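## Task

Pick up the duct tape roll from the top tray of the cart and hang it on the shaft of a wall peg facing the supply shelving, so the tip of the peg pokes out through the roll. The robot must not fall or finish leaning, or the task fails.

## Robot and tools

ROBOT. A Dexmate Vega in a physics simulation: a three-wheeled mobile base, a torso that folds in a Z (thigh, shank, chest), two seven-joint arms with two-finger grippers, and a head. From above it measures 0.70 m long and 0.63 m wide (0.91 m with arms folded), and its front edge sits 0.35 m ahead of the base origin. Cameras: head_camera, left_wrist_camera, right_wrist_camera. A loose object may occasionally get a short external shove.

FRAMES. All positions are in metres. The base frame has its origin on the floor at the turning point, on the centre line 0.185 m behind the front axle; x is forward, y is left, z is up. The odometry frame is the base frame as it was when the scene began. left_hand and right_hand give a point between the fingers, 0.033 m back from the closed tips. In the hand's own axes the fingers point along z, close along y, and the back (with its camera) faces -x. Reported hand positions drift from the truth at long reach.

move. One action per call, plus optional cameras (a list of camera names or "all"; omitted or null means all, [] means none). An action is base, joints, or both, optionally with speeds or min_time_s; or target by itself. Motions start together and may finish at different moments.
- base: an object with exactly one key, each a relative offset from where the base last reported itself. translate_m: -2 to 2 m, positive forward. strafe_m: -2 to 2 m, positive left (heading may drift). rotate_rad: -3.2 to 3.2 rad, positive counter-clockwise seen from above. The front wheels first swivel to the new direction, taking up to 1.1 s.
- joints: an object mapping joint names to absolute angles in rad. Torso: torso_hip_rad 0 to 1.57, torso_knee_rad 0 to 3.141, torso_waist_rad -1.57 to 1.57 (chest forward lean = knee - hip - waist). Arms, per side: shoulder_pitch ±3.041 (left: positive lowers the arm; right: negative lowers it), shoulder_yaw (left -0.423 to 1.523, right -1.523 to 0.423), upper_arm_roll ±3.041, elbow -3.041 to 0.214 (0 straight, negative bends up), forearm_roll ±3.041, wrist_pitch ±1.366 (left positive tips hand down, right negative does), wrist_yaw (left -1.348 to 1.087, right -1.087 to 1.348, positive turns left), gripper 0 to 0.785 per finger (0 closed). Head: head_pan_rad ±2.792 (positive left), head_tilt_rad ±1.483, head_camera_tilt_rad -1.483 to 1.378 (positive looks down). Torso joints given together arrive together.
- target: absolute hand pose in the base frame. side "left" or "right"; x, y, z in m (-3 to 3); pitch_deg -30 to 95 (90 fingers down, 0 level); heading_deg -360 to 360 (0 forward, positive counter-clockwise); roll_deg -360 to 360, default 0 (jaw line level; positive turns the hand clockwise seen from behind); line_only true demands a straight-line path or refusal. Roll r and r+180 count as the same.
- speeds: per-base-key caps for this action only: translate_m and strafe_m 0.04 to 0.3 m/s, rotate_rad 0.1 to 0.6 rad/s.
- min_time_s: 0.1 to 8 s, the shortest duration for each arm and head motion in the action.
Unknown keys make a call invalid; out-of-range values get it refused. A refused call (or a stop hitting it) cancels the later move, wait and finished_scene calls in the same reply.

wait: seconds 0 to 10, optional cameras; returns state and images. zoom_image: camera and region [x0, y0, x1, y1] in pixels of that camera's latest image, at most 504 by 504. finished_scene: scene = the current scene number; irreversible, so the roll must stay on the peg unaided.

RESULTS. "move" reads done, or the worst status. base_status, joint_status and left/right_hand_status report: reached (within 10 mm and 2 degrees), short (with the error; after "short (part of ...)" resend the same target), refused (with reason), off_target (resting off target, may keep pushing), contact_stop, time_out, not_followed, limit_stop_at_motor_heat, unfinished. A contact_stop or time_out halts the whole group (torso, or one arm's joints) and clears its targets. base_odometry counts wheel turns only; turned_by_wheels and turned_by_imu give rotation since the last result; base_tilt gives forward/right lean in degrees. Torques are listed per arm joint (positive toward larger angles), plus motor temperatures, MOTOR HOT at 65 °C, and on_its_own for uncommanded behaviour. The pictures line orders the images.

POSTURES. Torso presets (hip, knee, waist): stand 0.469, 1.617, 1.048 (start); stand_high 0.78, 1.57, 0.44; lean_20 0.52, 1.05, 0.18; lean_45 0.52, 1.05, -0.26; low_lean_45 0, 0, -0.79. Arm fold, in key order shoulder_pitch to wrist_yaw: left 1, 0.5, -0.6, -2.5, 0, -0.9, 0; right -1, -0.5, 0.6, -2.5, 0, 0.9, 0. Fold before going to low_lean_45; in the lean postures straight-hanging arms hit the base.

GRIPPER. Open fingers form a V: gap ≈ 0.24 × angle - 0.002 m at the hand point (0.18× at the wrist end, 0.3× at the tips). Soft fingers reach the commanded angle whether holding or not, so check grasps with cameras. Commanding below the fitting angle squeezes; squeezing hard can fling a wide object. Held objects sag about 0.02 m.

CAUTIONS. Nothing prevents tipping, and a fallen robot stays down. The base keeps pushing when it hits furniture; time_out or a near-zero count means blocked or a wheel that cannot swivel (a leaning chest makes this likelier). Targets are checked only against the robot, not the room. Joint commands do not avoid the torso, head or base. Keep arms and grippers from striking or pressing each other. Do not drop or release moving items, slam or shove hard. Contact torque at a joint's limit (shoulders 130, upper arm roll and elbow 69.6, forearm and wrist 21.7 N m; held weight counts) causes a 10 s arm stop; a motor at 80 °C stops the arm for 30 to 60 s. After any stop, back the arm away first. Load is about 4 kg at full reach. The head can strike the chest when panned with tilt outside safe values. The simulation keeps running while you think.

Each tool is called after ">>>" as name(argument=value, ...), one argument or row to a line, values as JSON.

## Session

>>> move(
)

Scene clock: 0.00 s.
Joint torques (N m): no reading
Motor temperatures (°C): left_arm=[34 33 34 32 38 36 39] | right_arm=[33 31 39 34 36 33 38]
base_odometry: x=+0.000 y=+0.000 heading=+0.000
turned_by_wheels: +0.000
turned_by_imu: +0.000
base_tilt: forward=-0.6 right=-0.8
base_status: not commanded
joint_positions: torso_hip_rad=+0.469 torso_knee_rad=+1.617 torso_waist_rad=+1.048 left_shoulder_pitch_rad=+2.186 left_shoulder_yaw_rad=-0.019 left_upper_arm_roll_rad=+0.011 left_elbow_rad=-1.089 left_forearm_roll_rad=+0.007 left_wrist_pitch_rad=-0.506 left_wrist_yaw_rad=+0.006 left_gripper_rad=+0.005 right_shoulder_pitch_rad=-2.207 right_shoulder_yaw_rad=+0.005 right_upper_arm_roll_rad=+0.012 right_elbow_rad=-1.097 right_forearm_roll_rad=-0.016 right_wrist_pitch_rad=+0.483 right_wrist_yaw_rad=+0.008 right_gripper_rad=+0.005 head_pan_rad=+0.000 head_tilt_rad=+0.000 head_camera_tilt_rad=+0.000
joint_status: not commanded
chest: x=-0.0111 y=+0.0000 z=+1.4155 quat_wxyz=(+0.999, +0.000, +0.050, +0.000) (m; base frame)
left_hand: x=+0.2055 y=+0.2144 z=+0.6069 quat_wxyz=(+0.426, -0.005, +0.905, -0.006) pitch_deg=+39.6 heading_deg=-0.5 roll_deg=-1.1 back=up (m; base frame)
right_hand: x=+0.1864 y=-0.2297 z=+0.5983 quat_wxyz=(+0.409, -0.005, +0.912, +0.000) pitch_deg=+41.7 heading_deg=+0.3 roll_deg=-0.4 back=up (m; base frame)
pictures: head_camera, left_wrist_camera, right_wrist_camera
camera_calibration:
head_camera: T_world_to_cam=[[-0.0191418, -0.999253, 0.0335819, -0.0274145], [-0.135021, -0.0306968, -0.990367, 1.49491], [0.990658, -0.0234917, -0.134333, 0.240094], [0, 0, 0, 1]] pos_world=[-0.0365312, 0.0241353, 1.51369]
left_wrist_camera: T_world_to_cam=[[-0.00698854, -0.997062, 0.0762743, 0.16165], [-0.713551, -0.0484657, -0.698925, 0.63672], [0.700569, -0.05931, -0.711116, 0.450415], [0, 0, 0, 1]] pos_world=[0.139914, 0.218749, 0.752987]
right_wrist_camera: T_world_to_cam=[[0.0413792, -0.998836, -0.0247763, -0.217946], [-0.745532, -0.0143574, -0.666315, 0.587424], [0.665184, 0.0460431, -0.745259, 0.489185], [0, 0, 0, 1]] pos_world=[0.121564, -0.231782, 0.750579]

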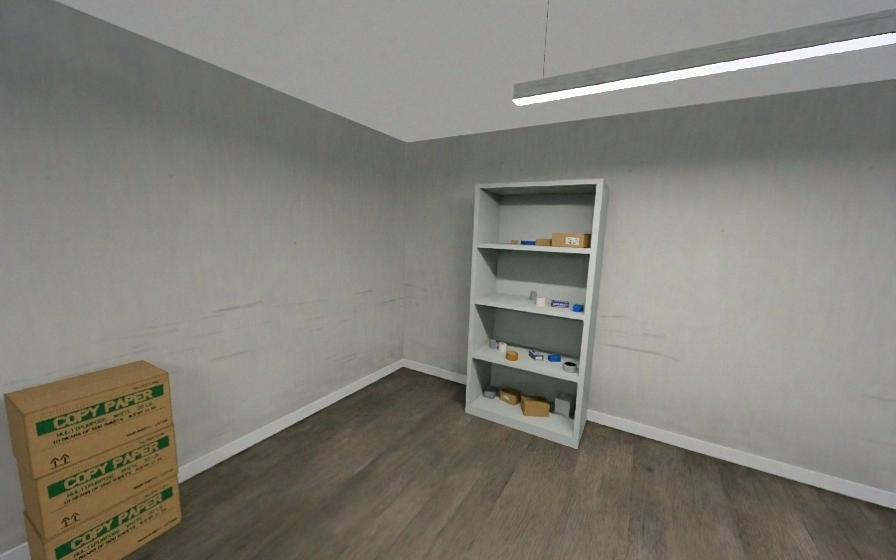

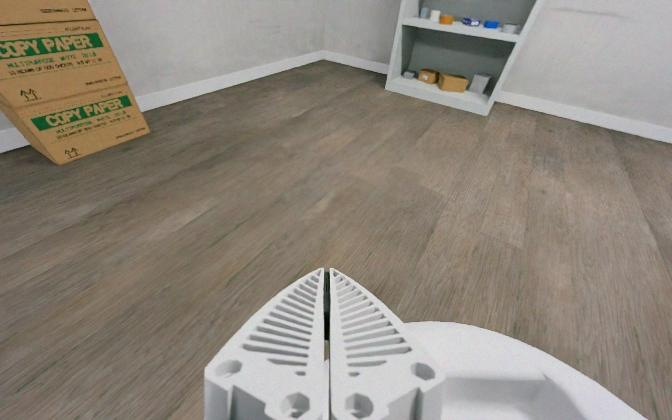

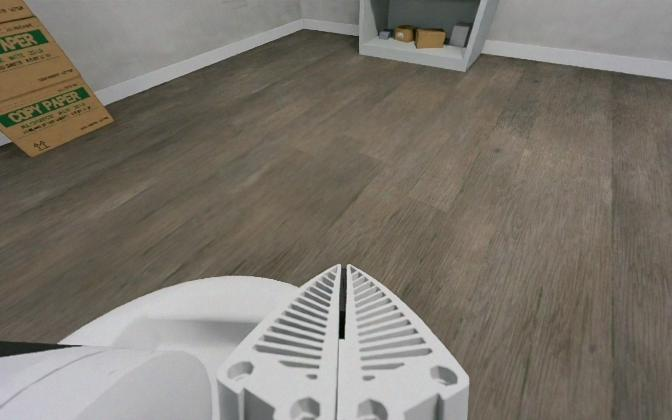

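>>> move(
  joints={"head_pan_rad":1.5},
  cameras=["head_camera"],
)

>>> move(
  joints={"head_pan_rad":-1.5},
  cameras=["head_camera"],
)

>>> move(
  joints={"head_pan_rad":-2.7},
  cameras=["head_camera"],
)

Scene clock: 4.60 s.
Joint torques (N m): left_arm=[7.08 -0.78 4.56 -2.82 0.27 -2.45 0.26] | right_arm=[-5.99 0.6 -0.01 -2.3 -0.12 2.34 -0.18]
move: done
base_odometry: x=+0.000 y=+0.000 heading=+0.000
turned_by_wheels: +0.000
turned_by_imu: +0.000
base_tilt: forward=-0.6 right=-0.8
joint_positions: torso_hip_rad=+0.469 torso_knee_rad=+1.617 torso_waist_rad=+1.048 left_shoulder_pitch_rad=+2.186 left_shoulder_yaw_rad=-0.019 left_upper_arm_roll_rad=+0.011 left_elbow_rad=-1.089 left_forearm_roll_rad=+0.007 left_wrist_pitch_rad=-0.506 left_wrist_yaw_rad=+0.006 left_gripper_rad=+0.005 right_shoulder_pitch_rad=-2.207 right_shoulder_yaw_rad=+0.005 right_upper_arm_roll_rad=+0.012 right_elbow_rad=-1.097 right_forearm_roll_rad=-0.016 right_wrist_pitch_rad=+0.483 right_wrist_yaw_rad=+0.008 right_gripper_rad=+0.005 head_pan_rad=+1.499 head_tilt_rad=+0.000 head_camera_tilt_rad=+0.000
joint_status: all done
chest: x=-0.0111 y=+0.0000 z=+1.4155 quat_wxyz=(+0.999, +0.000, +0.050, +0.000) (m; base frame)
left_hand: x=+0.2055 y=+0.2144 z=+0.6069 quat_wxyz=(+0.426, -0.005, +0.905, -0.006) pitch_deg=+39.6 heading_deg=-0.5 roll_deg=-1.1 back=up (m; base frame)
right_hand: x=+0.1864 y=-0.2297 z=+0.5983 quat_wxyz=(+0.409, -0.005, +0.912, +0.000) pitch_deg=+41.7 heading_deg=+0.3 roll_deg=-0.4 back=up (m; base frame)
pictures: head_camera
camera_calibration:
head_camera: T_world_to_cam=[[0.993276, -0.0936542, -0.0680563, 0.202521], [-0.0718292, -0.0375187, -0.996711, 1.50927], [0.0907928, 0.994898, -0.0439935, 0.0357206], [0, 0, 0, 1]]

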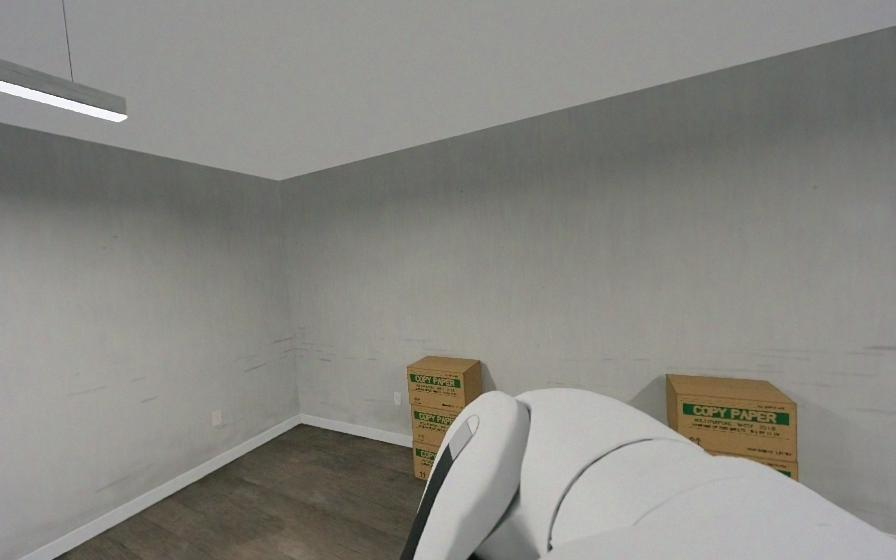

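Scene clock: 7.27 s.
Joint torques (N m): left_arm=[3.88 0.2 -0.02 -1.76 -0.04 -2.29 0.48] | right_arm=[-5.36 0.77 -0.42 -2.88 0 2.57 0.01]
move: done
base_odometry: x=+0.000 y=+0.000 heading=+0.000
turned_by_wheels: +0.000
turned_by_imu: +0.000
base_tilt: forward=-0.7 right=-0.9
joint_positions: torso_hip_rad=+0.469 torso_knee_rad=+1.617 torso_waist_rad=+1.048 left_shoulder_pitch_rad=+2.186 left_shoulder_yaw_rad=-0.019 left_upper_arm_roll_rad=+0.011 left_elbow_rad=-1.089 left_forearm_roll_rad=+0.007 left_wrist_pitch_rad=-0.506 left_wrist_yaw_rad=+0.006 left_gripper_rad=+0.005 right_shoulder_pitch_rad=-2.207 right_shoulder_yaw_rad=+0.005 right_upper_arm_roll_rad=+0.012 right_elbow_rad=-1.097 right_forearm_roll_rad=-0.016 right_wrist_pitch_rad=+0.483 right_wrist_yaw_rad=+0.008 right_gripper_rad=+0.005 head_pan_rad=-1.499 head_tilt_rad=+0.000 head_camera_tilt_rad=+0.000
joint_status: all done
chest: x=-0.0111 y=+0.0000 z=+1.4155 quat_wxyz=(+0.999, +0.000, +0.050, +0.000) (m; base frame)
left_hand: x=+0.2055 y=+0.2144 z=+0.6069 quat_wxyz=(+0.426, -0.005, +0.905, -0.006) pitch_deg=+39.6 heading_deg=-0.5 roll_deg=-1.1 back=up (m; base frame)
right_hand: x=+0.1864 y=-0.2297 z=+0.5983 quat_wxyz=(+0.409, -0.005, +0.912, +0.000) pitch_deg=+41.7 heading_deg=+0.3 roll_deg=-0.4 back=up (m; base frame)
pictures: head_camera
camera_calibration:
head_camera: T_world_to_cam=[[-0.990162, -0.0489998, 0.131064, -0.247948], [-0.132761, 0.0331363, -0.990594, 1.49543], [0.0441959, -0.998249, -0.0393156, 0.0251376], [0, 0, 0, 1]]

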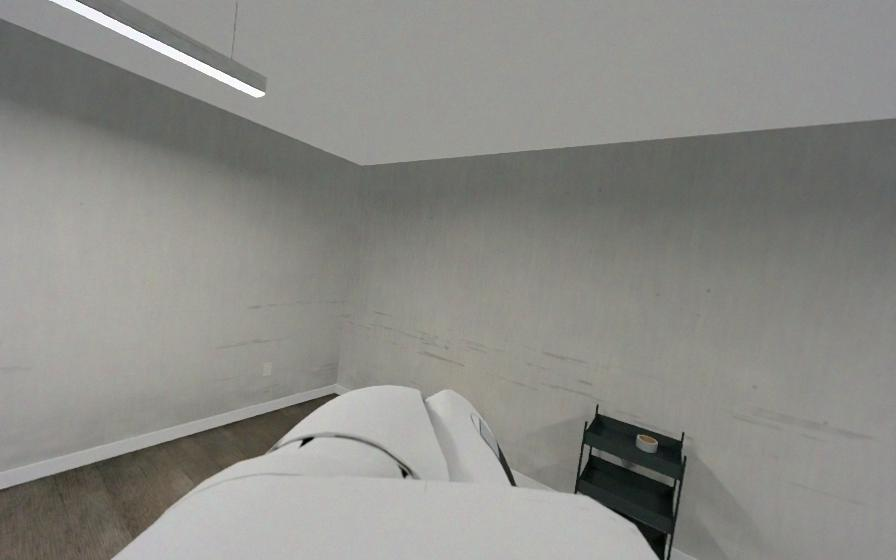

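Scene clock: 8.73 s.
Joint torques (N m): left_arm=[6.62 0.6 1.45 -2.18 -0.06 -1.4 0.07] | right_arm=[-5.47 1.1 -0.04 -2.38 -0.02 2.91 -0.15]
move: done
base_odometry: x=+0.000 y=+0.000 heading=+0.000
turned_by_wheels: +0.000
turned_by_imu: +0.000
base_tilt: forward=-0.6 right=-0.8
joint_positions: torso_hip_rad=+0.469 torso_knee_rad=+1.617 torso_waist_rad=+1.048 left_shoulder_pitch_rad=+2.186 left_shoulder_yaw_rad=-0.019 left_upper_arm_roll_rad=+0.011 left_elbow_rad=-1.089 left_forearm_roll_rad=+0.007 left_wrist_pitch_rad=-0.506 left_wrist_yaw_rad=+0.006 left_gripper_rad=+0.005 right_shoulder_pitch_rad=-2.207 right_shoulder_yaw_rad=+0.005 right_upper_arm_roll_rad=+0.012 right_elbow_rad=-1.097 right_forearm_roll_rad=-0.016 right_wrist_pitch_rad=+0.483 right_wrist_yaw_rad=+0.008 right_gripper_rad=+0.005 head_pan_rad=-2.699 head_tilt_rad=+0.000 head_camera_tilt_rad=+0.000
joint_status: all done
chest: x=-0.0111 y=+0.0000 z=+1.4155 quat_wxyz=(+0.999, +0.000, +0.050, +0.000) (m; base frame)
left_hand: x=+0.2055 y=+0.2144 z=+0.6069 quat_wxyz=(+0.426, -0.005, +0.905, -0.006) pitch_deg=+39.6 heading_deg=-0.5 roll_deg=-1.1 back=up (m; base frame)
right_hand: x=+0.1864 y=-0.2297 z=+0.5983 quat_wxyz=(+0.409, -0.005, +0.912, +0.000) pitch_deg=+41.7 heading_deg=+0.3 roll_deg=-0.4 back=up (m; base frame)
pictures: head_camera
camera_calibration:
head_camera: T_world_to_cam=[[-0.402227, 0.912701, 0.0720404, -0.114419], [-0.0810009, 0.0429017, -0.99579, 1.50718], [-0.91195, -0.406369, 0.0566734, -0.192018], [0, 0, 0, 1]]

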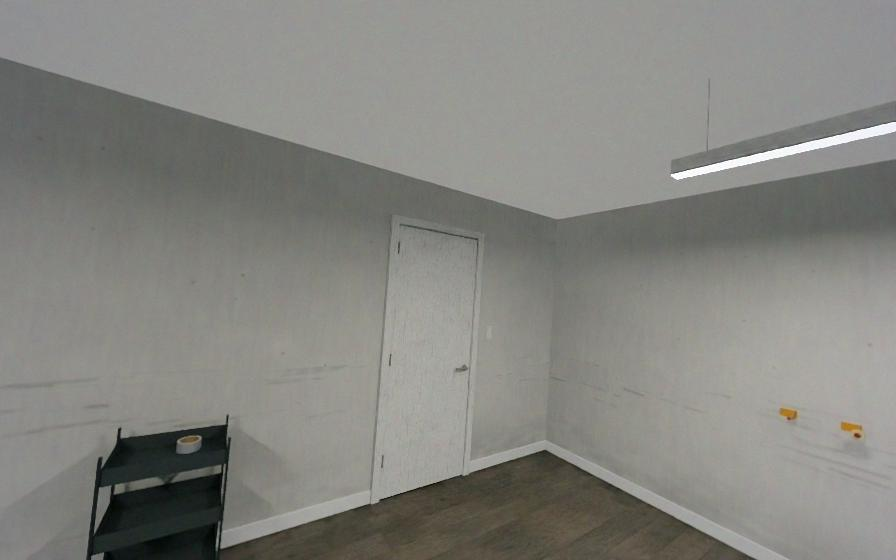

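>>> move(
  base={"rotate_rad":-2.11},
  joints={"head_pan_rad":0,"head_camera_tilt_rad":0.4},
  cameras=["head_camera"],
)

>>> move(
  base={"translate_m":0.8},
  joints={"head_camera_tilt_rad":0.6},
  cameras=["head_camera"],
)

Scene clock: 25.07 s.
Joint torques (N m): left_arm=[7.37 0.14 -0.09 -1.25 0 -2.65 0.25] | right_arm=[-6.33 -0.37 -0.44 -2.7 -0.08 2.08 -0.03]
move: done
base_odometry: x=+0.001 y=+0.002 heading=-2.113
turned_by_wheels: -2.112
turned_by_imu: -2.105
base_tilt: forward=-0.5 right=-0.8
base_status: done
joint_positions: torso_hip_rad=+0.469 torso_knee_rad=+1.617 torso_waist_rad=+1.048 left_shoulder_pitch_rad=+2.186 left_shoulder_yaw_rad=-0.019 left_upper_arm_roll_rad=+0.011 left_elbow_rad=-1.089 left_forearm_roll_rad=+0.007 left_wrist_pitch_rad=-0.506 left_wrist_yaw_rad=+0.006 left_gripper_rad=+0.005 right_shoulder_pitch_rad=-2.207 right_shoulder_yaw_rad=+0.005 right_upper_arm_roll_rad=+0.012 right_elbow_rad=-1.097 right_forearm_roll_rad=-0.016 right_wrist_pitch_rad=+0.483 right_wrist_yaw_rad=+0.008 right_gripper_rad=+0.005 head_pan_rad=-0.001 head_tilt_rad=+0.000 head_camera_tilt_rad=+0.399
joint_status: all done
chest: x=-0.0111 y=+0.0000 z=+1.4155 quat_wxyz=(+0.999, +0.000, +0.050, +0.000) (m; base frame)
left_hand: x=+0.2055 y=+0.2144 z=+0.6069 quat_wxyz=(+0.426, -0.005, +0.905, -0.006) pitch_deg=+39.6 heading_deg=-0.5 roll_deg=-1.1 back=up (m; base frame)
right_hand: x=+0.1864 y=-0.2297 z=+0.5983 quat_wxyz=(+0.409, -0.005, +0.912, +0.000) pitch_deg=+41.7 heading_deg=+0.3 roll_deg=-0.4 back=up (m; base frame)
pictures: head_camera
camera_calibration:
head_camera: T_world_to_cam=[[-0.0051857, -0.999248, 0.0384372, -0.03352], [-0.509514, -0.0304338, -0.859924, 1.27221], [0.860447, -0.0240436, -0.508973, 0.785311], [0, 0, 0, 1]]

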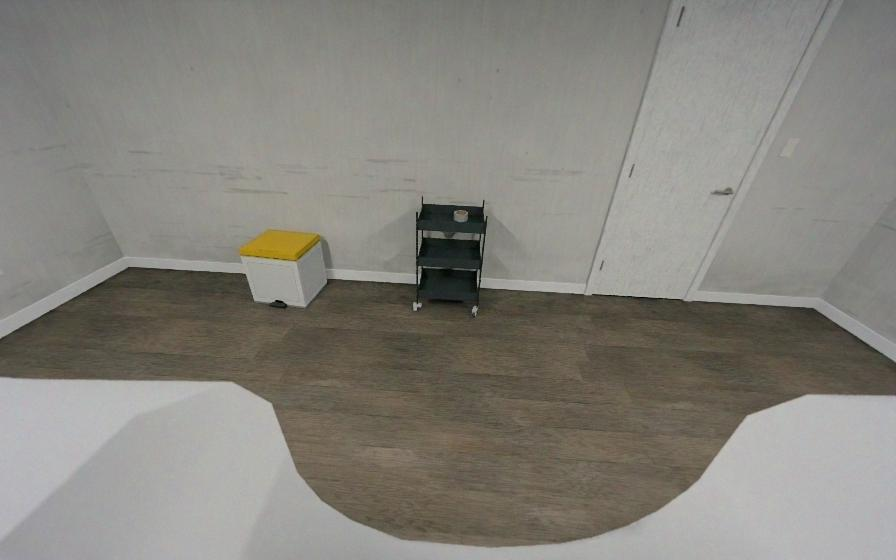

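Scene clock: 29.67 s.
Joint torques (N m): left_arm=[7.6 -0.95 -0.4 -2.44 -0.22 -2.64 0.2] | right_arm=[-5.73 0.71 0.18 -2.15 0.08 2.72 -0.12]
move: done
base_odometry: x=-0.413 y=-0.683 heading=-2.114
turned_by_wheels: -0.002
turned_by_imu: -0.007
base_tilt: forward=-0.5 right=-0.8
base_status: done
joint_positions: torso_hip_rad=+0.469 torso_knee_rad=+1.617 torso_waist_rad=+1.048 left_shoulder_pitch_rad=+2.186 left_shoulder_yaw_rad=-0.019 left_upper_arm_roll_rad=+0.011 left_elbow_rad=-1.089 left_forearm_roll_rad=+0.007 left_wrist_pitch_rad=-0.506 left_wrist_yaw_rad=+0.006 left_gripper_rad=+0.005 right_shoulder_pitch_rad=-2.207 right_shoulder_yaw_rad=+0.005 right_upper_arm_roll_rad=+0.012 right_elbow_rad=-1.097 right_forearm_roll_rad=-0.016 right_wrist_pitch_rad=+0.483 right_wrist_yaw_rad=+0.008 right_gripper_rad=+0.005 head_pan_rad=-0.001 head_tilt_rad=+0.000 head_camera_tilt_rad=+0.599
joint_status: all done
chest: x=-0.0111 y=+0.0000 z=+1.4155 quat_wxyz=(+0.999, +0.000, +0.050, +0.000) (m; base frame)
left_hand: x=+0.2055 y=+0.2144 z=+0.6069 quat_wxyz=(+0.426, -0.005, +0.905, -0.006) pitch_deg=+39.6 heading_deg=-0.5 roll_deg=-1.1 back=up (m; base frame)
right_hand: x=+0.1864 y=-0.2297 z=+0.5983 quat_wxyz=(+0.409, -0.005, +0.912, +0.000) pitch_deg=+41.7 heading_deg=+0.3 roll_deg=-0.4 back=up (m; base frame)
pictures: head_camera
camera_calibration:
head_camera: T_world_to_cam=[[0.00255815, -0.999252, 0.038576, -0.0331198], [-0.67021, -0.0303433, -0.741551, 1.08417], [0.742167, -0.023957, -0.669786, 1.01443], [0, 0, 0, 1]]

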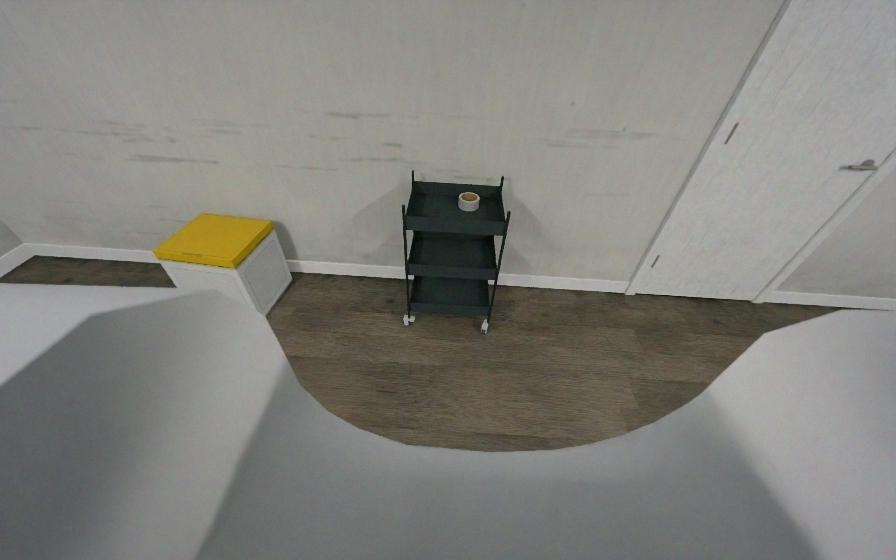

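>>> move(
  base={"translate_m":0.5},
  joints={"head_camera_tilt_rad":0.75,"right_gripper_rad":0.3},
  cameras=[],
)

>>> move(
  target={"side":"right","x":0.6,"y":-0.2,"z":0.93,"pitch_deg":90,"heading_deg":0},
)

Scene clock: 56.33 s.
Joint torques (N m): left_arm=[5.79 -0.44 0.61 -2.12 0.62 -2.12 -0.03] | right_arm=[-5.79 0.9 0.02 -3.27 -0.01 2.34 -0.2]
move: done
base_odometry: x=-0.672 y=-1.110 heading=-2.116
turned_by_wheels: -0.002
turned_by_imu: -0.005
base_tilt: forward=-0.7 right=-0.7
base_status: done
joint_positions: torso_hip_rad=+0.469 torso_knee_rad=+1.617 torso_waist_rad=+1.048 left_shoulder_pitch_rad=+2.186 left_shoulder_yaw_rad=-0.019 left_upper_arm_roll_rad=+0.011 left_elbow_rad=-1.089 left_forearm_roll_rad=+0.007 left_wrist_pitch_rad=-0.506 left_wrist_yaw_rad=+0.006 left_gripper_rad=+0.005 right_shoulder_pitch_rad=-2.207 right_shoulder_yaw_rad=+0.005 right_upper_arm_roll_rad=+0.012 right_elbow_rad=-1.097 right_forearm_roll_rad=-0.016 right_wrist_pitch_rad=+0.483 right_wrist_yaw_rad=+0.008 right_gripper_rad=+0.300 head_pan_rad=-0.001 head_tilt_rad=+0.000 head_camera_tilt_rad=+0.749
joint_status: all done
chest: x=-0.0111 y=+0.0000 z=+1.4155 quat_wxyz=(+0.999, +0.000, +0.050, +0.000) (m; base frame)
left_hand: x=+0.2055 y=+0.2144 z=+0.6069 quat_wxyz=(+0.425, -0.005, +0.905, -0.006) pitch_deg=+39.6 heading_deg=-0.5 roll_deg=-1.1 back=up (m; base frame)
right_hand: x=+0.1864 y=-0.2297 z=+0.5983 quat_wxyz=(+0.409, -0.005, +0.912, +0.000) pitch_deg=+41.7 heading_deg=+0.3 roll_deg=-0.4 back=up (m; base frame)
pictures: none

Scene clock: 56.63 s.
Joint torques (N m): left_arm=[5.4 0.39 2.63 -2.53 -0.06 -2.86 -0.23] | right_arm=[-5.99 1.18 -0.5 -2.08 0.14 2.56 0]
move: refused
base_odometry: x=-0.672 y=-1.110 heading=-2.116
turned_by_wheels: +0.000
turned_by_imu: +0.000
base_tilt: forward=-0.6 right=-0.7
joint_positions: torso_hip_rad=+0.469 torso_knee_rad=+1.617 torso_waist_rad=+1.048 left_shoulder_pitch_rad=+2.186 left_shoulder_yaw_rad=-0.019 left_upper_arm_roll_rad=+0.011 left_elbow_rad=-1.089 left_forearm_roll_rad=+0.007 left_wrist_pitch_rad=-0.506 left_wrist_yaw_rad=+0.006 left_gripper_rad=+0.005 right_shoulder_pitch_rad=-2.207 right_shoulder_yaw_rad=+0.005 right_upper_arm_roll_rad=+0.012 right_elbow_rad=-1.097 right_forearm_roll_rad=-0.016 right_wrist_pitch_rad=+0.483 right_wrist_yaw_rad=+0.008 right_gripper_rad=+0.300 head_pan_rad=-0.001 head_tilt_rad=+0.000 head_camera_tilt_rad=+0.749
chest: x=-0.0111 y=+0.0000 z=+1.4155 quat_wxyz=(+0.999, +0.000, +0.050, +0.000) (m; base frame)
left_hand: x=+0.2055 y=+0.2144 z=+0.6069 quat_wxyz=(+0.425, -0.005, +0.905, -0.006) pitch_deg=+39.6 heading_deg=-0.5 roll_deg=-1.1 back=up (m; base frame)
right_hand: x=+0.1864 y=-0.2297 z=+0.5983 quat_wxyz=(+0.409, -0.005, +0.912, +0.000) pitch_deg=+41.7 heading_deg=+0.3 roll_deg=-0.4 back=up (m; base frame)
right_hand_status: refused: no posture of the arm gets there (right_wrist_pitch_rad at its limit): the closest leaves the hand 1.4 cm and 3 deg from the pose. Nothing moved. At pitch 75 a posture exists at this place; the way there is not checked.
pictures: head_camera, left_wrist_camera, right_wrist_camera
camera_calibration:
head_camera: T_world_to_cam=[[0.00831518, -0.999256, 0.0376688, -0.0313245], [-0.773492, -0.0303017, -0.633081, 0.915287], [0.633752, -0.0238723, -0.773168, 1.15921], [0, 0, 0, 1]]
left_wrist_camera: T_world_to_cam=[[-0.00698531, -0.997062, 0.0762743, 0.16165], [-0.713584, -0.0484653, -0.698892, 0.636702], [0.700535, -0.0593101, -0.711149, 0.450434], [0, 0, 0, 1]]
right_wrist_camera: T_world_to_cam=[[0.0413785, -0.998836, -0.0247781, -0.217945], [-0.745557, -0.0143575, -0.666287, 0.587412], [0.665156, 0.0460434, -0.745284, 0.489197], [0, 0, 0, 1]]

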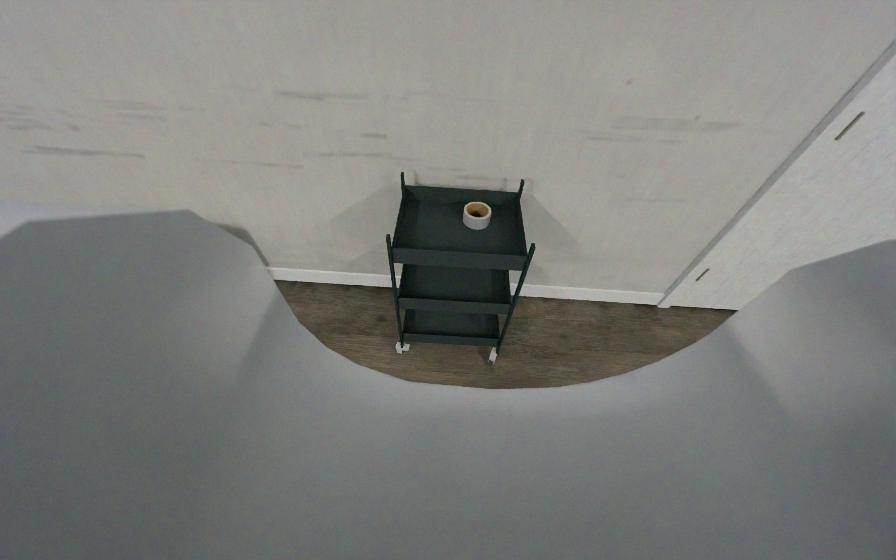

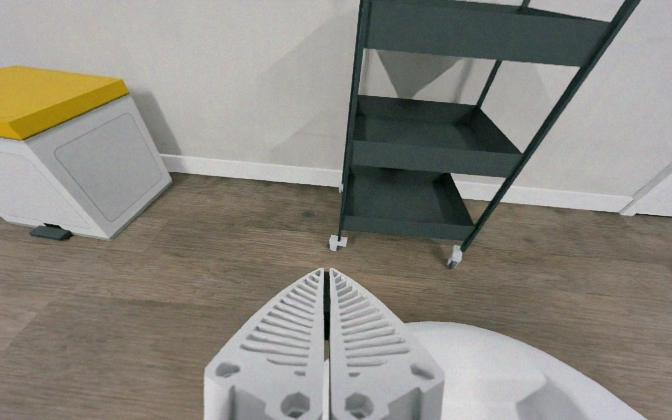

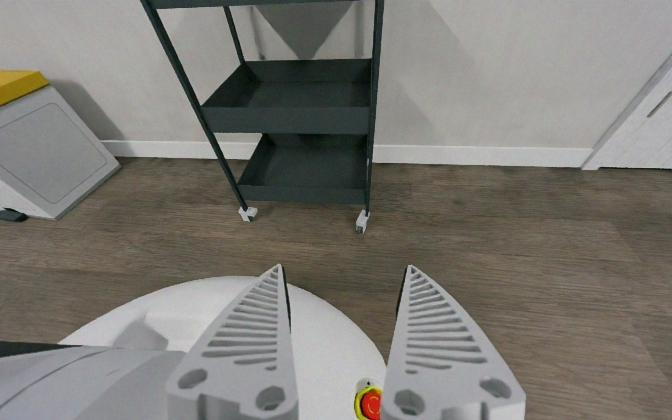

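>>> move(
  target={"side":"right","x":0.5,"y":-0.2,"z":0.82,"pitch_deg":80,"heading_deg":0},
  cameras=["right_wrist_camera"],
)

Scene clock: 67.63 s.
Joint torques (N m): left_arm=[6.89 0.14 -1.14 -3.27 -0.12 -1.9 -0.21] | right_arm=[30.85 -4.25 3.1 -6.09 0.73 0.12 0.42]
move: done
base_odometry: x=-0.672 y=-1.110 heading=-2.116
turned_by_wheels: +0.000
turned_by_imu: -0.001
base_tilt: forward=-0.5 right=-0.8
joint_positions: torso_hip_rad=+0.469 torso_knee_rad=+1.617 torso_waist_rad=+1.048 left_shoulder_pitch_rad=+2.186 left_shoulder_yaw_rad=-0.019 left_upper_arm_roll_rad=+0.011 left_elbow_rad=-1.089 left_forearm_roll_rad=+0.007 left_wrist_pitch_rad=-0.506 left_wrist_yaw_rad=+0.006 left_gripper_rad=+0.005 right_shoulder_pitch_rad=-0.962 right_shoulder_yaw_rad=-0.558 right_upper_arm_roll_rad=-0.582 right_elbow_rad=-1.454 right_forearm_roll_rad=-1.122 right_wrist_pitch_rad=+1.143 right_wrist_yaw_rad=+1.343 right_gripper_rad=+0.300 head_pan_rad=-0.001 head_tilt_rad=+0.000 head_camera_tilt_rad=+0.749
chest: x=-0.0111 y=+0.0000 z=+1.4155 quat_wxyz=(+0.999, +0.000, +0.050, +0.000) (m; base frame)
left_hand: x=+0.2055 y=+0.2144 z=+0.6069 quat_wxyz=(+0.425, -0.005, +0.905, -0.006) pitch_deg=+39.6 heading_deg=-0.5 roll_deg=-1.1 back=up (m; base frame)
right_hand: x=+0.4975 y=-0.1964 z=+0.8182 quat_wxyz=(+0.005, -0.996, +0.002, -0.084) pitch_deg=+80.3 heading_deg=+3.5 roll_deg=+3.7 (m; base frame)
right_hand_status: reached (checked arc [the straight line was blocked], planned for 4.5 s): 5 mm and 0.7 deg off.
pictures: right_wrist_camera
camera_calibration:
right_wrist_camera: T_world_to_cam=[[0.0106596, 0.999413, -0.0325641, 0.222013], [0.96014, -0.00113317, 0.279517, -0.653538], [0.279316, -0.0342457, -0.959588, 0.796111], [0, 0, 0, 1]]

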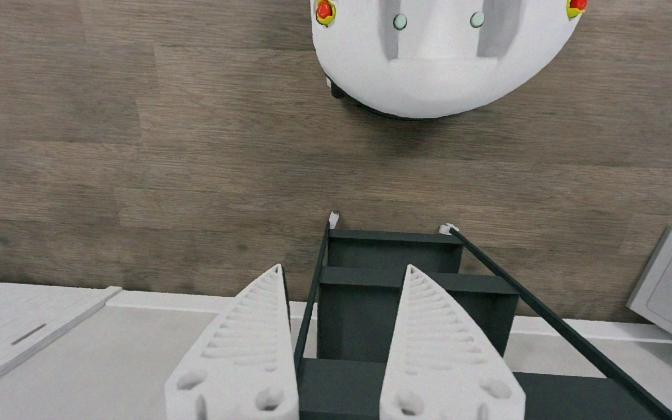

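>>> move(
  target={"side":"right","x":0.52,"y":-0.2,"z":0.85,"pitch_deg":30,"heading_deg":0},
  cameras=[],
)

>>> move(
  target={"side":"right","x":0.52,"y":-0.2,"z":0.82,"pitch_deg":75,"heading_deg":0},
  cameras=["right_wrist_camera"],
)

Scene clock: 87.70 s.
Joint torques (N m): left_arm=[7.35 -0.07 1.14 -2.54 0.07 -1.77 0.18] | right_arm=[-2.37 0.74 0.84 -3.75 -1.09 -1.98 -0.11]
move: done
base_odometry: x=-0.672 y=-1.110 heading=-2.116
turned_by_wheels: +0.000
turned_by_imu: -0.001
base_tilt: forward=-0.6 right=-0.7
joint_positions: torso_hip_rad=+0.469 torso_knee_rad=+1.617 torso_waist_rad=+1.048 left_shoulder_pitch_rad=+2.186 left_shoulder_yaw_rad=-0.019 left_upper_arm_roll_rad=+0.011 left_elbow_rad=-1.089 left_forearm_roll_rad=+0.007 left_wrist_pitch_rad=-0.506 left_wrist_yaw_rad=+0.006 left_gripper_rad=+0.005 right_shoulder_pitch_rad=-1.709 right_shoulder_yaw_rad=-0.768 right_upper_arm_roll_rad=-0.589 right_elbow_rad=-1.987 right_forearm_roll_rad=-2.337 right_wrist_pitch_rad=+0.157 right_wrist_yaw_rad=+0.715 right_gripper_rad=+0.300 head_pan_rad=-0.001 head_tilt_rad=+0.000 head_camera_tilt_rad=+0.749
chest: x=-0.0111 y=+0.0000 z=+1.4155 quat_wxyz=(+0.999, +0.000, +0.050, +0.000) (m; base frame)
left_hand: x=+0.2055 y=+0.2144 z=+0.6069 quat_wxyz=(+0.425, -0.005, +0.905, -0.006) pitch_deg=+39.6 heading_deg=-0.5 roll_deg=-1.1 back=up (m; base frame)
right_hand: x=+0.5204 y=-0.2004 z=+0.8500 quat_wxyz=(+0.000, -0.867, +0.000, -0.499) pitch_deg=+30.1 heading_deg=-0.1 roll_deg=+0.0 back=down (m; base frame)
right_hand_status: reached (straight line, planned for 4.5 s): 1 mm and 0.2 deg off.
pictures: none

Scene clock: 93.03 s.
Joint torques (N m): left_arm=[6.73 0.82 1.49 -3.8 -0.59 -2.07 -0.05] | right_arm=[30.04 2.62 2.13 -2.68 1.09 -0.12 -0.09]
move: done
base_odometry: x=-0.672 y=-1.110 heading=-2.116
turned_by_wheels: +0.000
turned_by_imu: +0.000
base_tilt: forward=-0.5 right=-0.7
joint_positions: torso_hip_rad=+0.469 torso_knee_rad=+1.617 torso_waist_rad=+1.048 left_shoulder_pitch_rad=+2.186 left_shoulder_yaw_rad=-0.019 left_upper_arm_roll_rad=+0.011 left_elbow_rad=-1.089 left_forearm_roll_rad=+0.007 left_wrist_pitch_rad=-0.506 left_wrist_yaw_rad=+0.006 left_gripper_rad=+0.005 right_shoulder_pitch_rad=-1.035 right_shoulder_yaw_rad=-0.519 right_upper_arm_roll_rad=-0.484 right_elbow_rad=-1.518 right_forearm_roll_rad=-1.316 right_wrist_pitch_rad=+1.163 right_wrist_yaw_rad=+1.259 right_gripper_rad=+0.300 head_pan_rad=-0.001 head_tilt_rad=+0.000 head_camera_tilt_rad=+0.749
chest: x=-0.0111 y=+0.0000 z=+1.4155 quat_wxyz=(+0.999, +0.000, +0.050, +0.000) (m; base frame)
left_hand: x=+0.2055 y=+0.2144 z=+0.6069 quat_wxyz=(+0.425, -0.005, +0.905, -0.006) pitch_deg=+39.6 heading_deg=-0.5 roll_deg=-1.1 back=up (m; base frame)
right_hand: x=+0.5199 y=-0.2003 z=+0.8197 quat_wxyz=(+0.000, -0.991, +0.000, -0.132) pitch_deg=+74.9 heading_deg=-0.1 roll_deg=-0.1 back=down (m; base frame)
right_hand_status: reached (straight line, planned for 4.0 s): 0 mm and 0.1 deg off.
pictures: right_wrist_camera
camera_calibration:
right_wrist_camera: T_world_to_cam=[[0.0127826, 0.999006, -0.042704, 0.232866], [0.929376, 0.00388677, 0.369115, -0.731865], [0.368914, -0.0444063, -0.928402, 0.717032], [0, 0, 0, 1]]

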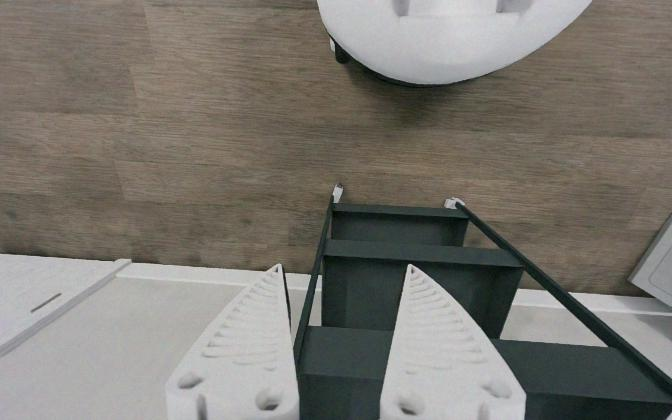

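>>> move(
  base={"translate_m":0.3},
  joints={"head_camera_tilt_rad":0.85},
  cameras=[],
)

>>> move(
  target={"side":"right","x":0.68,"y":-0.17,"z":0.76,"pitch_deg":85,"heading_deg":0},
)

Scene clock: 104.77 s.
Joint torques (N m): left_arm=[3.96 1.07 1.75 -2.07 0.77 -0.83 -0.17] | right_arm=[28.9 -1.25 2.05 -3.14 1.09 -0.35 0.02]
move: done
base_odometry: x=-0.828 y=-1.366 heading=-2.117
turned_by_wheels: -0.001
turned_by_imu: -0.002
base_tilt: forward=-0.6 right=-0.9
base_status: done
joint_positions: torso_hip_rad=+0.469 torso_knee_rad=+1.617 torso_waist_rad=+1.048 left_shoulder_pitch_rad=+2.186 left_shoulder_yaw_rad=-0.019 left_upper_arm_roll_rad=+0.011 left_elbow_rad=-1.089 left_forearm_roll_rad=+0.007 left_wrist_pitch_rad=-0.506 left_wrist_yaw_rad=+0.006 left_gripper_rad=+0.005 right_shoulder_pitch_rad=-1.032 right_shoulder_yaw_rad=-0.518 right_upper_arm_roll_rad=-0.484 right_elbow_rad=-1.513 right_forearm_roll_rad=-1.313 right_wrist_pitch_rad=+1.166 right_wrist_yaw_rad=+1.262 right_gripper_rad=+0.300 head_pan_rad=-0.001 head_tilt_rad=+0.000 head_camera_tilt_rad=+0.849
joint_status: all done
chest: x=-0.0111 y=+0.0000 z=+1.4155 quat_wxyz=(+0.999, +0.000, +0.050, +0.000) (m; base frame)
left_hand: x=+0.2055 y=+0.2144 z=+0.6069 quat_wxyz=(+0.425, -0.005, +0.905, -0.006) pitch_deg=+39.6 heading_deg=-0.5 roll_deg=-1.1 back=up (m; base frame)
right_hand: x=+0.5199 y=-0.2001 z=+0.8199 quat_wxyz=(+0.000, -0.991, +0.000, -0.130) pitch_deg=+75.0 heading_deg=+0.0 roll_deg=+0.0 back=down (m; base frame)
pictures: none

Scene clock: 105.07 s.
Joint torques (N m): left_arm=[5.44 -3.83 1.13 -1.81 0.02 -1.87 0.22] | right_arm=[29.09 -0.68 2.19 -4.11 1.09 -0.73 0.08]
move: refused
base_odometry: x=-0.828 y=-1.366 heading=-2.117
turned_by_wheels: +0.000
turned_by_imu: +0.000
base_tilt: forward=-0.4 right=-0.9
joint_positions: torso_hip_rad=+0.469 torso_knee_rad=+1.617 torso_waist_rad=+1.048 left_shoulder_pitch_rad=+2.186 left_shoulder_yaw_rad=-0.019 left_upper_arm_roll_rad=+0.011 left_elbow_rad=-1.089 left_forearm_roll_rad=+0.007 left_wrist_pitch_rad=-0.506 left_wrist_yaw_rad=+0.006 left_gripper_rad=+0.005 right_shoulder_pitch_rad=-1.032 right_shoulder_yaw_rad=-0.518 right_upper_arm_roll_rad=-0.484 right_elbow_rad=-1.513 right_forearm_roll_rad=-1.313 right_wrist_pitch_rad=+1.166 right_wrist_yaw_rad=+1.262 right_gripper_rad=+0.300 head_pan_rad=-0.001 head_tilt_rad=+0.000 head_camera_tilt_rad=+0.849
chest: x=-0.0111 y=+0.0000 z=+1.4155 quat_wxyz=(+0.999, +0.000, +0.050, +0.000) (m; base frame)
left_hand: x=+0.2055 y=+0.2144 z=+0.6069 quat_wxyz=(+0.425, -0.005, +0.905, -0.006) pitch_deg=+39.6 heading_deg=-0.5 roll_deg=-1.1 back=up (m; base frame)
right_hand: x=+0.5199 y=-0.2001 z=+0.8199 quat_wxyz=(+0.000, -0.991, +0.000, -0.130) pitch_deg=+75.0 heading_deg=+0.0 roll_deg=+0.0 back=down (m; base frame)
right_hand_status: refused: no posture of the arm gets there (out of reach): the closest leaves the hand 9.6 cm and 4 deg from the pose. Nothing moved. At pitch 55 a posture exists at this place; the way there is not checked.
pictures: head_camera, left_wrist_camera, right_wrist_camera
camera_calibration:
head_camera: T_world_to_cam=[[0.0120753, -0.999257, 0.0365899, -0.0294312], [-0.832849, -0.0303015, -0.55267, 0.791461], [0.553368, -0.0238002, -0.832597, 1.24101], [0, 0, 0, 1]]
left_wrist_camera: T_world_to_cam=[[-0.00698224, -0.997062, 0.0762747, 0.16165], [-0.71361, -0.0484654, -0.698864, 0.636685], [0.700508, -0.05931, -0.711176, 0.450445], [0, 0, 0, 1]]
right_wrist_camera: T_world_to_cam=[[0.0121131, 0.999027, -0.04241, 0.232762], [0.930252, 0.00429608, 0.366897, -0.730508], [0.366722, -0.0438962, -0.929294, 0.719154], [0, 0, 0, 1]]

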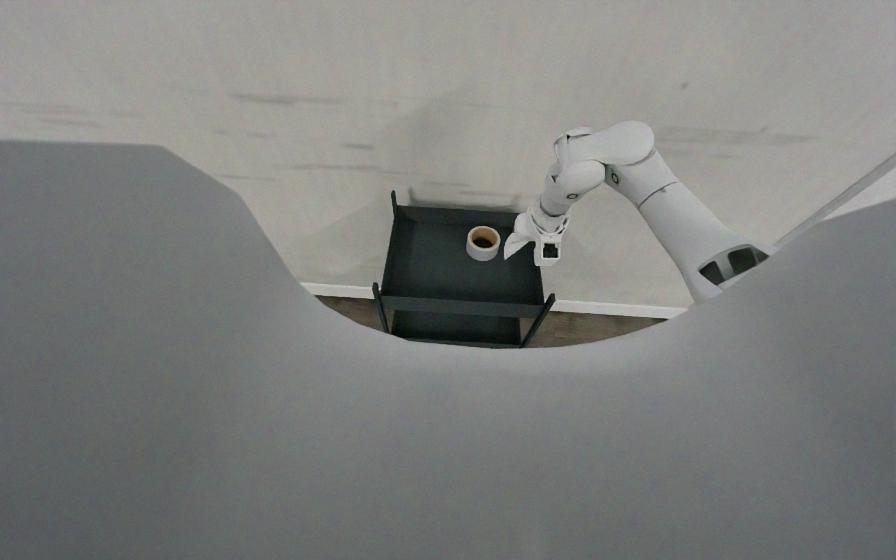

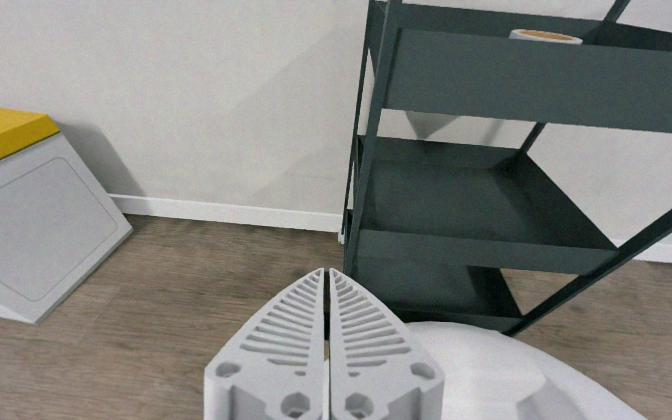

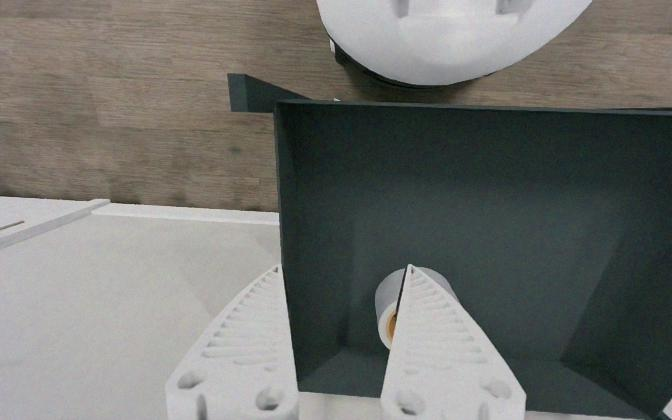

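>>> move(
  target={"side":"right","x":0.45,"y":-0.2,"z":1.05,"pitch_deg":35,"heading_deg":0},
  cameras=[],
)

>>> move(
  joints={"torso_waist_rad":0.7},
  cameras=[],
)

>>> move(
  target={"side":"right","x":0.68,"y":-0.18,"z":0.80,"pitch_deg":80,"heading_deg":0},
)

Scene clock: 116.00 s.
Joint torques (N m): left_arm=[6.87 2.42 1.15 -2.84 0.35 -2.59 0.24] | right_arm=[-5.02 -7.02 8.41 -4.18 -0.9 -1.51 -0.4]
move: done
base_odometry: x=-0.828 y=-1.366 heading=-2.117
turned_by_wheels: +0.000
turned_by_imu: -0.001
base_tilt: forward=-0.6 right=-0.8
joint_positions: torso_hip_rad=+0.469 torso_knee_rad=+1.617 torso_waist_rad=+1.048 left_shoulder_pitch_rad=+2.186 left_shoulder_yaw_rad=-0.019 left_upper_arm_roll_rad=+0.011 left_elbow_rad=-1.089 left_forearm_roll_rad=+0.007 left_wrist_pitch_rad=-0.506 left_wrist_yaw_rad=+0.006 left_gripper_rad=+0.005 right_shoulder_pitch_rad=-1.891 right_shoulder_yaw_rad=-0.862 right_upper_arm_roll_rad=-0.033 right_elbow_rad=-2.727 right_forearm_roll_rad=-1.708 right_wrist_pitch_rad=+0.710 right_wrist_yaw_rad=+1.190 right_gripper_rad=+0.300 head_pan_rad=-0.001 head_tilt_rad=+0.000 head_camera_tilt_rad=+0.849
chest: x=-0.0111 y=+0.0000 z=+1.4155 quat_wxyz=(+0.999, +0.000, +0.050, +0.000) (m; base frame)
left_hand: x=+0.2055 y=+0.2144 z=+0.6069 quat_wxyz=(+0.425, -0.005, +0.905, -0.006) pitch_deg=+39.6 heading_deg=-0.5 roll_deg=-1.1 back=up (m; base frame)
right_hand: x=+0.4504 y=-0.2001 z=+1.0487 quat_wxyz=(+0.000, -0.888, +0.000, -0.460) pitch_deg=+35.2 heading_deg=+0.0 roll_deg=+0.0 back=down (m; base frame)
right_hand_status: reached (straight line, planned for 4.3 s): 1 mm and 0.2 deg off.
pictures: none

Scene clock: 118.57 s.
Joint torques (N m): left_arm=[12.42 -0.14 -1.09 -0.26 -0.31 -0.58 0.1] | right_arm=[-9.51 -3.72 6.5 -5.79 -0.31 -1.06 -0.24]
move: done
base_odometry: x=-0.828 y=-1.366 heading=-2.117
turned_by_wheels: +0.000
turned_by_imu: +0.000
base_tilt: forward=-0.5 right=-0.8
joint_positions: torso_hip_rad=+0.469 torso_knee_rad=+1.617 torso_waist_rad=+0.700 left_shoulder_pitch_rad=+2.186 left_shoulder_yaw_rad=-0.019 left_upper_arm_roll_rad=+0.011 left_elbow_rad=-1.089 left_forearm_roll_rad=+0.007 left_wrist_pitch_rad=-0.506 left_wrist_yaw_rad=+0.006 left_gripper_rad=+0.005 right_shoulder_pitch_rad=-1.896 right_shoulder_yaw_rad=-0.863 right_upper_arm_roll_rad=-0.031 right_elbow_rad=-2.731 right_forearm_roll_rad=-1.712 right_wrist_pitch_rad=+0.709 right_wrist_yaw_rad=+1.188 right_gripper_rad=+0.300 head_pan_rad=-0.001 head_tilt_rad=+0.000 head_camera_tilt_rad=+0.849
joint_status: all done
chest: x=+0.1428 y=+0.0000 z=+1.3934 quat_wxyz=(+0.975, +0.000, +0.222, +0.000) (m; base frame)
left_hand: x=+0.0708 y=+0.2144 z=+0.5595 quat_wxyz=(+0.262, -0.006, +0.965, -0.005) pitch_deg=+59.6 heading_deg=-0.8 roll_deg=-1.5 back=up (m; base frame)
right_hand: x=+0.4517 y=-0.1999 z=+0.8927 quat_wxyz=(+0.000, -0.954, +0.000, -0.301) pitch_deg=+54.9 heading_deg=+0.0 roll_deg=+0.0 back=down (m; base frame)
pictures: none

Scene clock: 125.93 s.
Joint torques (N m): left_arm=[16.99 0.56 0.66 -1.55 0.57 -2.23 0.28] | right_arm=[31.75 0.9 2.66 -3.01 0.59 -0.58 -0.31]
move: done
base_odometry: x=-0.828 y=-1.366 heading=-2.117
turned_by_wheels: +0.000
turned_by_imu: -0.001
base_tilt: forward=-0.7 right=-0.9
joint_positions: torso_hip_rad=+0.469 torso_knee_rad=+1.617 torso_waist_rad=+0.700 left_shoulder_pitch_rad=+2.186 left_shoulder_yaw_rad=-0.019 left_upper_arm_roll_rad=+0.011 left_elbow_rad=-1.089 left_forearm_roll_rad=+0.007 left_wrist_pitch_rad=-0.506 left_wrist_yaw_rad=+0.006 left_gripper_rad=+0.005 right_shoulder_pitch_rad=-0.411 right_shoulder_yaw_rad=-0.600 right_upper_arm_roll_rad=-0.867 right_elbow_rad=-1.363 right_forearm_roll_rad=-1.075 right_wrist_pitch_rad=+1.010 right_wrist_yaw_rad=+1.217 right_gripper_rad=+0.300 head_pan_rad=-0.001 head_tilt_rad=+0.000 head_camera_tilt_rad=+0.849
chest: x=+0.1428 y=+0.0000 z=+1.3934 quat_wxyz=(+0.975, +0.000, +0.222, +0.000) (m; base frame)
left_hand: x=+0.0708 y=+0.2144 z=+0.5595 quat_wxyz=(+0.262, -0.006, +0.965, -0.005) pitch_deg=+59.6 heading_deg=-0.8 roll_deg=-1.5 back=up (m; base frame)
right_hand: x=+0.6795 y=-0.1801 z=+0.8000 quat_wxyz=(+0.000, -0.996, +0.000, -0.088) pitch_deg=+80.0 heading_deg=+0.0 roll_deg=+0.1 (m; base frame)
right_hand_status: reached (straight line, planned for 6.0 s): 0 mm and 0.0 deg off.
pictures: head_camera, left_wrist_camera, right_wrist_camera
camera_calibration:
head_camera: T_world_to_cam=[[0.0238316, -0.999257, 0.0302792, -0.0233673], [-0.971354, -0.0303082, -0.235698, 0.485506], [0.23644, -0.0237948, -0.971355, 1.37614], [0, 0, 0, 1]]
left_wrist_camera: T_world_to_cam=[[0.0194341, -0.997062, 0.074087, 0.163681], [-0.909086, -0.0484654, -0.41378, 0.361735], [0.416155, -0.05931, -0.907357, 0.640983], [0, 0, 0, 1]]
right_wrist_camera: T_world_to_cam=[[0.00849006, 0.999033, -0.0431306, 0.213046], [0.958436, 0.004171, 0.285277, -0.825662], [0.285181, -0.04376, -0.957474, 0.72099], [0, 0, 0, 1]]

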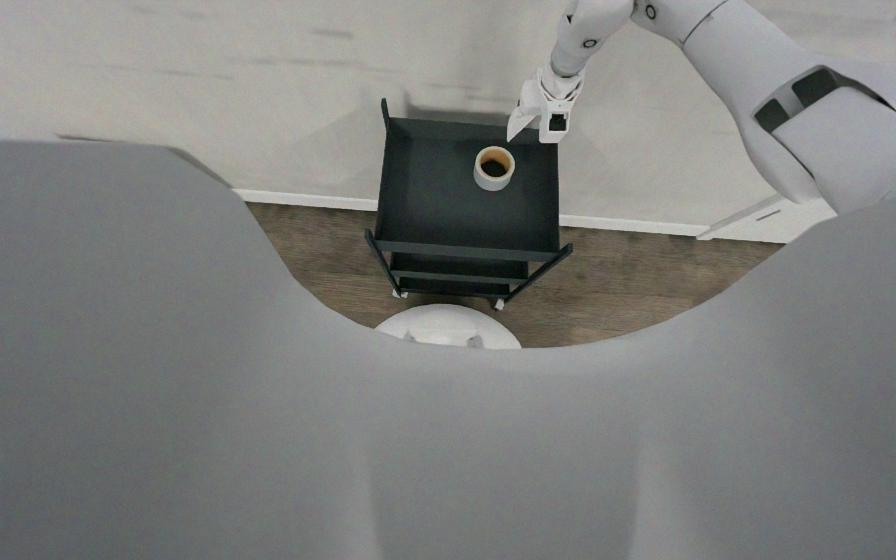

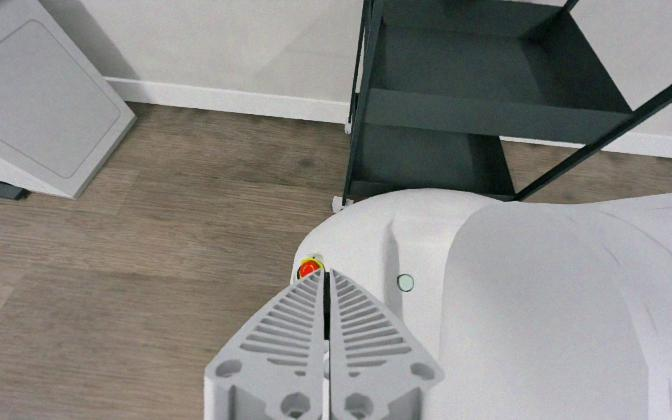

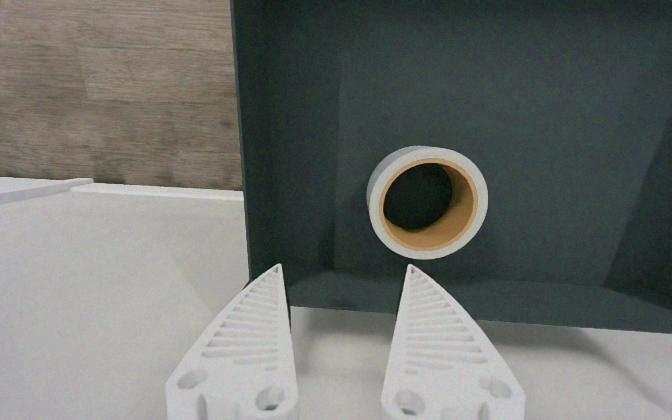

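>>> move(
  target={"side":"right","x":0.645,"y":-0.145,"z":0.765,"pitch_deg":88,"heading_deg":0},
)

Scene clock: 138.77 s.
Joint torques (N m): left_arm=[14.26 -0.55 -0.61 -1.08 -0.02 -2.12 0.09] | right_arm=[32.26 1.79 2.05 -3.25 1.49 0.1 0.28]
move: done
base_odometry: x=-0.828 y=-1.366 heading=-2.117
turned_by_wheels: +0.000
turned_by_imu: +0.000
base_tilt: forward=-0.6 right=-0.7
joint_positions: torso_hip_rad=+0.469 torso_knee_rad=+1.617 torso_waist_rad=+0.700 left_shoulder_pitch_rad=+2.186 left_shoulder_yaw_rad=-0.019 left_upper_arm_roll_rad=+0.011 left_elbow_rad=-1.089 left_forearm_roll_rad=+0.007 left_wrist_pitch_rad=-0.506 left_wrist_yaw_rad=+0.006 left_gripper_rad=+0.005 right_shoulder_pitch_rad=-0.356 right_shoulder_yaw_rad=-0.451 right_upper_arm_roll_rad=-0.942 right_elbow_rad=-1.132 right_forearm_roll_rad=-1.034 right_wrist_pitch_rad=+1.044 right_wrist_yaw_rad=+1.230 right_gripper_rad=+0.300 head_pan_rad=-0.001 head_tilt_rad=+0.000 head_camera_tilt_rad=+0.849
chest: x=+0.1428 y=+0.0000 z=+1.3934 quat_wxyz=(+0.975, +0.000, +0.222, +0.000) (m; base frame)
left_hand: x=+0.0708 y=+0.2144 z=+0.5595 quat_wxyz=(+0.262, -0.006, +0.965, -0.005) pitch_deg=+59.6 heading_deg=-0.8 roll_deg=-1.5 back=up (m; base frame)
right_hand: x=+0.6455 y=-0.1456 z=+0.7654 quat_wxyz=(+0.000, -1.000, +0.000, -0.019) pitch_deg=+87.9 heading_deg=+0.4 roll_deg=+0.4 (m; base frame)
right_hand_status: reached (straight line, planned for 1.1 s): 1 mm and 0.1 deg off.
pictures: head_camera, left_wrist_camera, right_wrist_camera
camera_calibration:
head_camera: T_world_to_cam=[[0.0238315, -0.999257, 0.0302793, -0.0233674], [-0.971354, -0.0303081, -0.235698, 0.485506], [0.236441, -0.0237949, -0.971355, 1.37614], [0, 0, 0, 1]]
left_wrist_camera: T_world_to_cam=[[0.019434, -0.997062, 0.074087, 0.163681], [-0.909086, -0.0484653, -0.413781, 0.361735], [0.416156, -0.05931, -0.907357, 0.640983], [0, 0, 0, 1]]
right_wrist_camera: T_world_to_cam=[[0.00244265, 0.999039, -0.0437673, 0.181826], [0.988572, 0.00418458, 0.15069, -0.699794], [0.150728, -0.0436352, -0.987612, 0.809002], [0, 0, 0, 1]]

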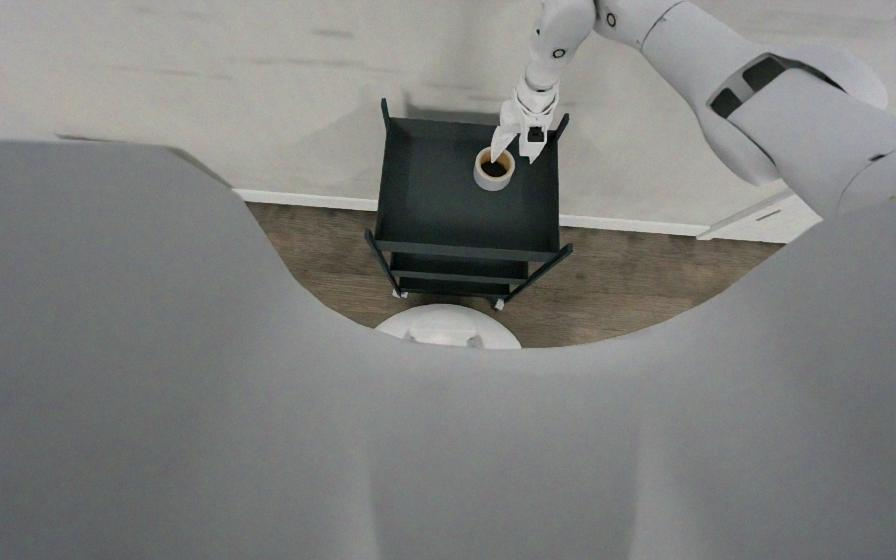

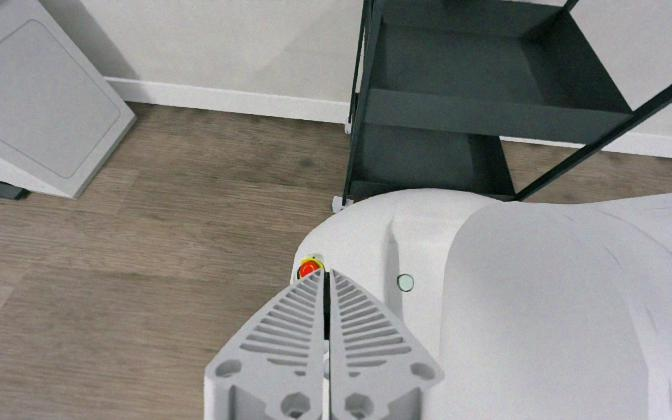

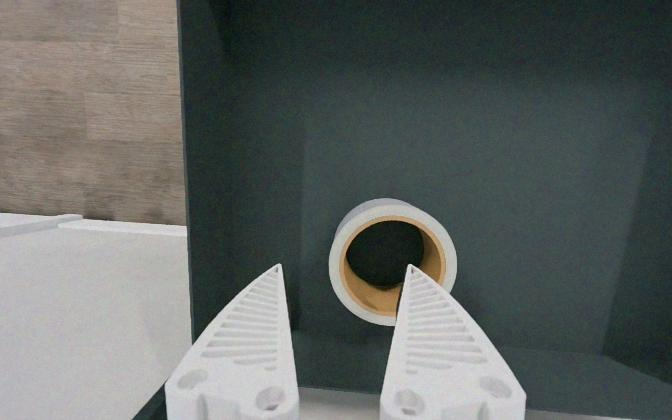

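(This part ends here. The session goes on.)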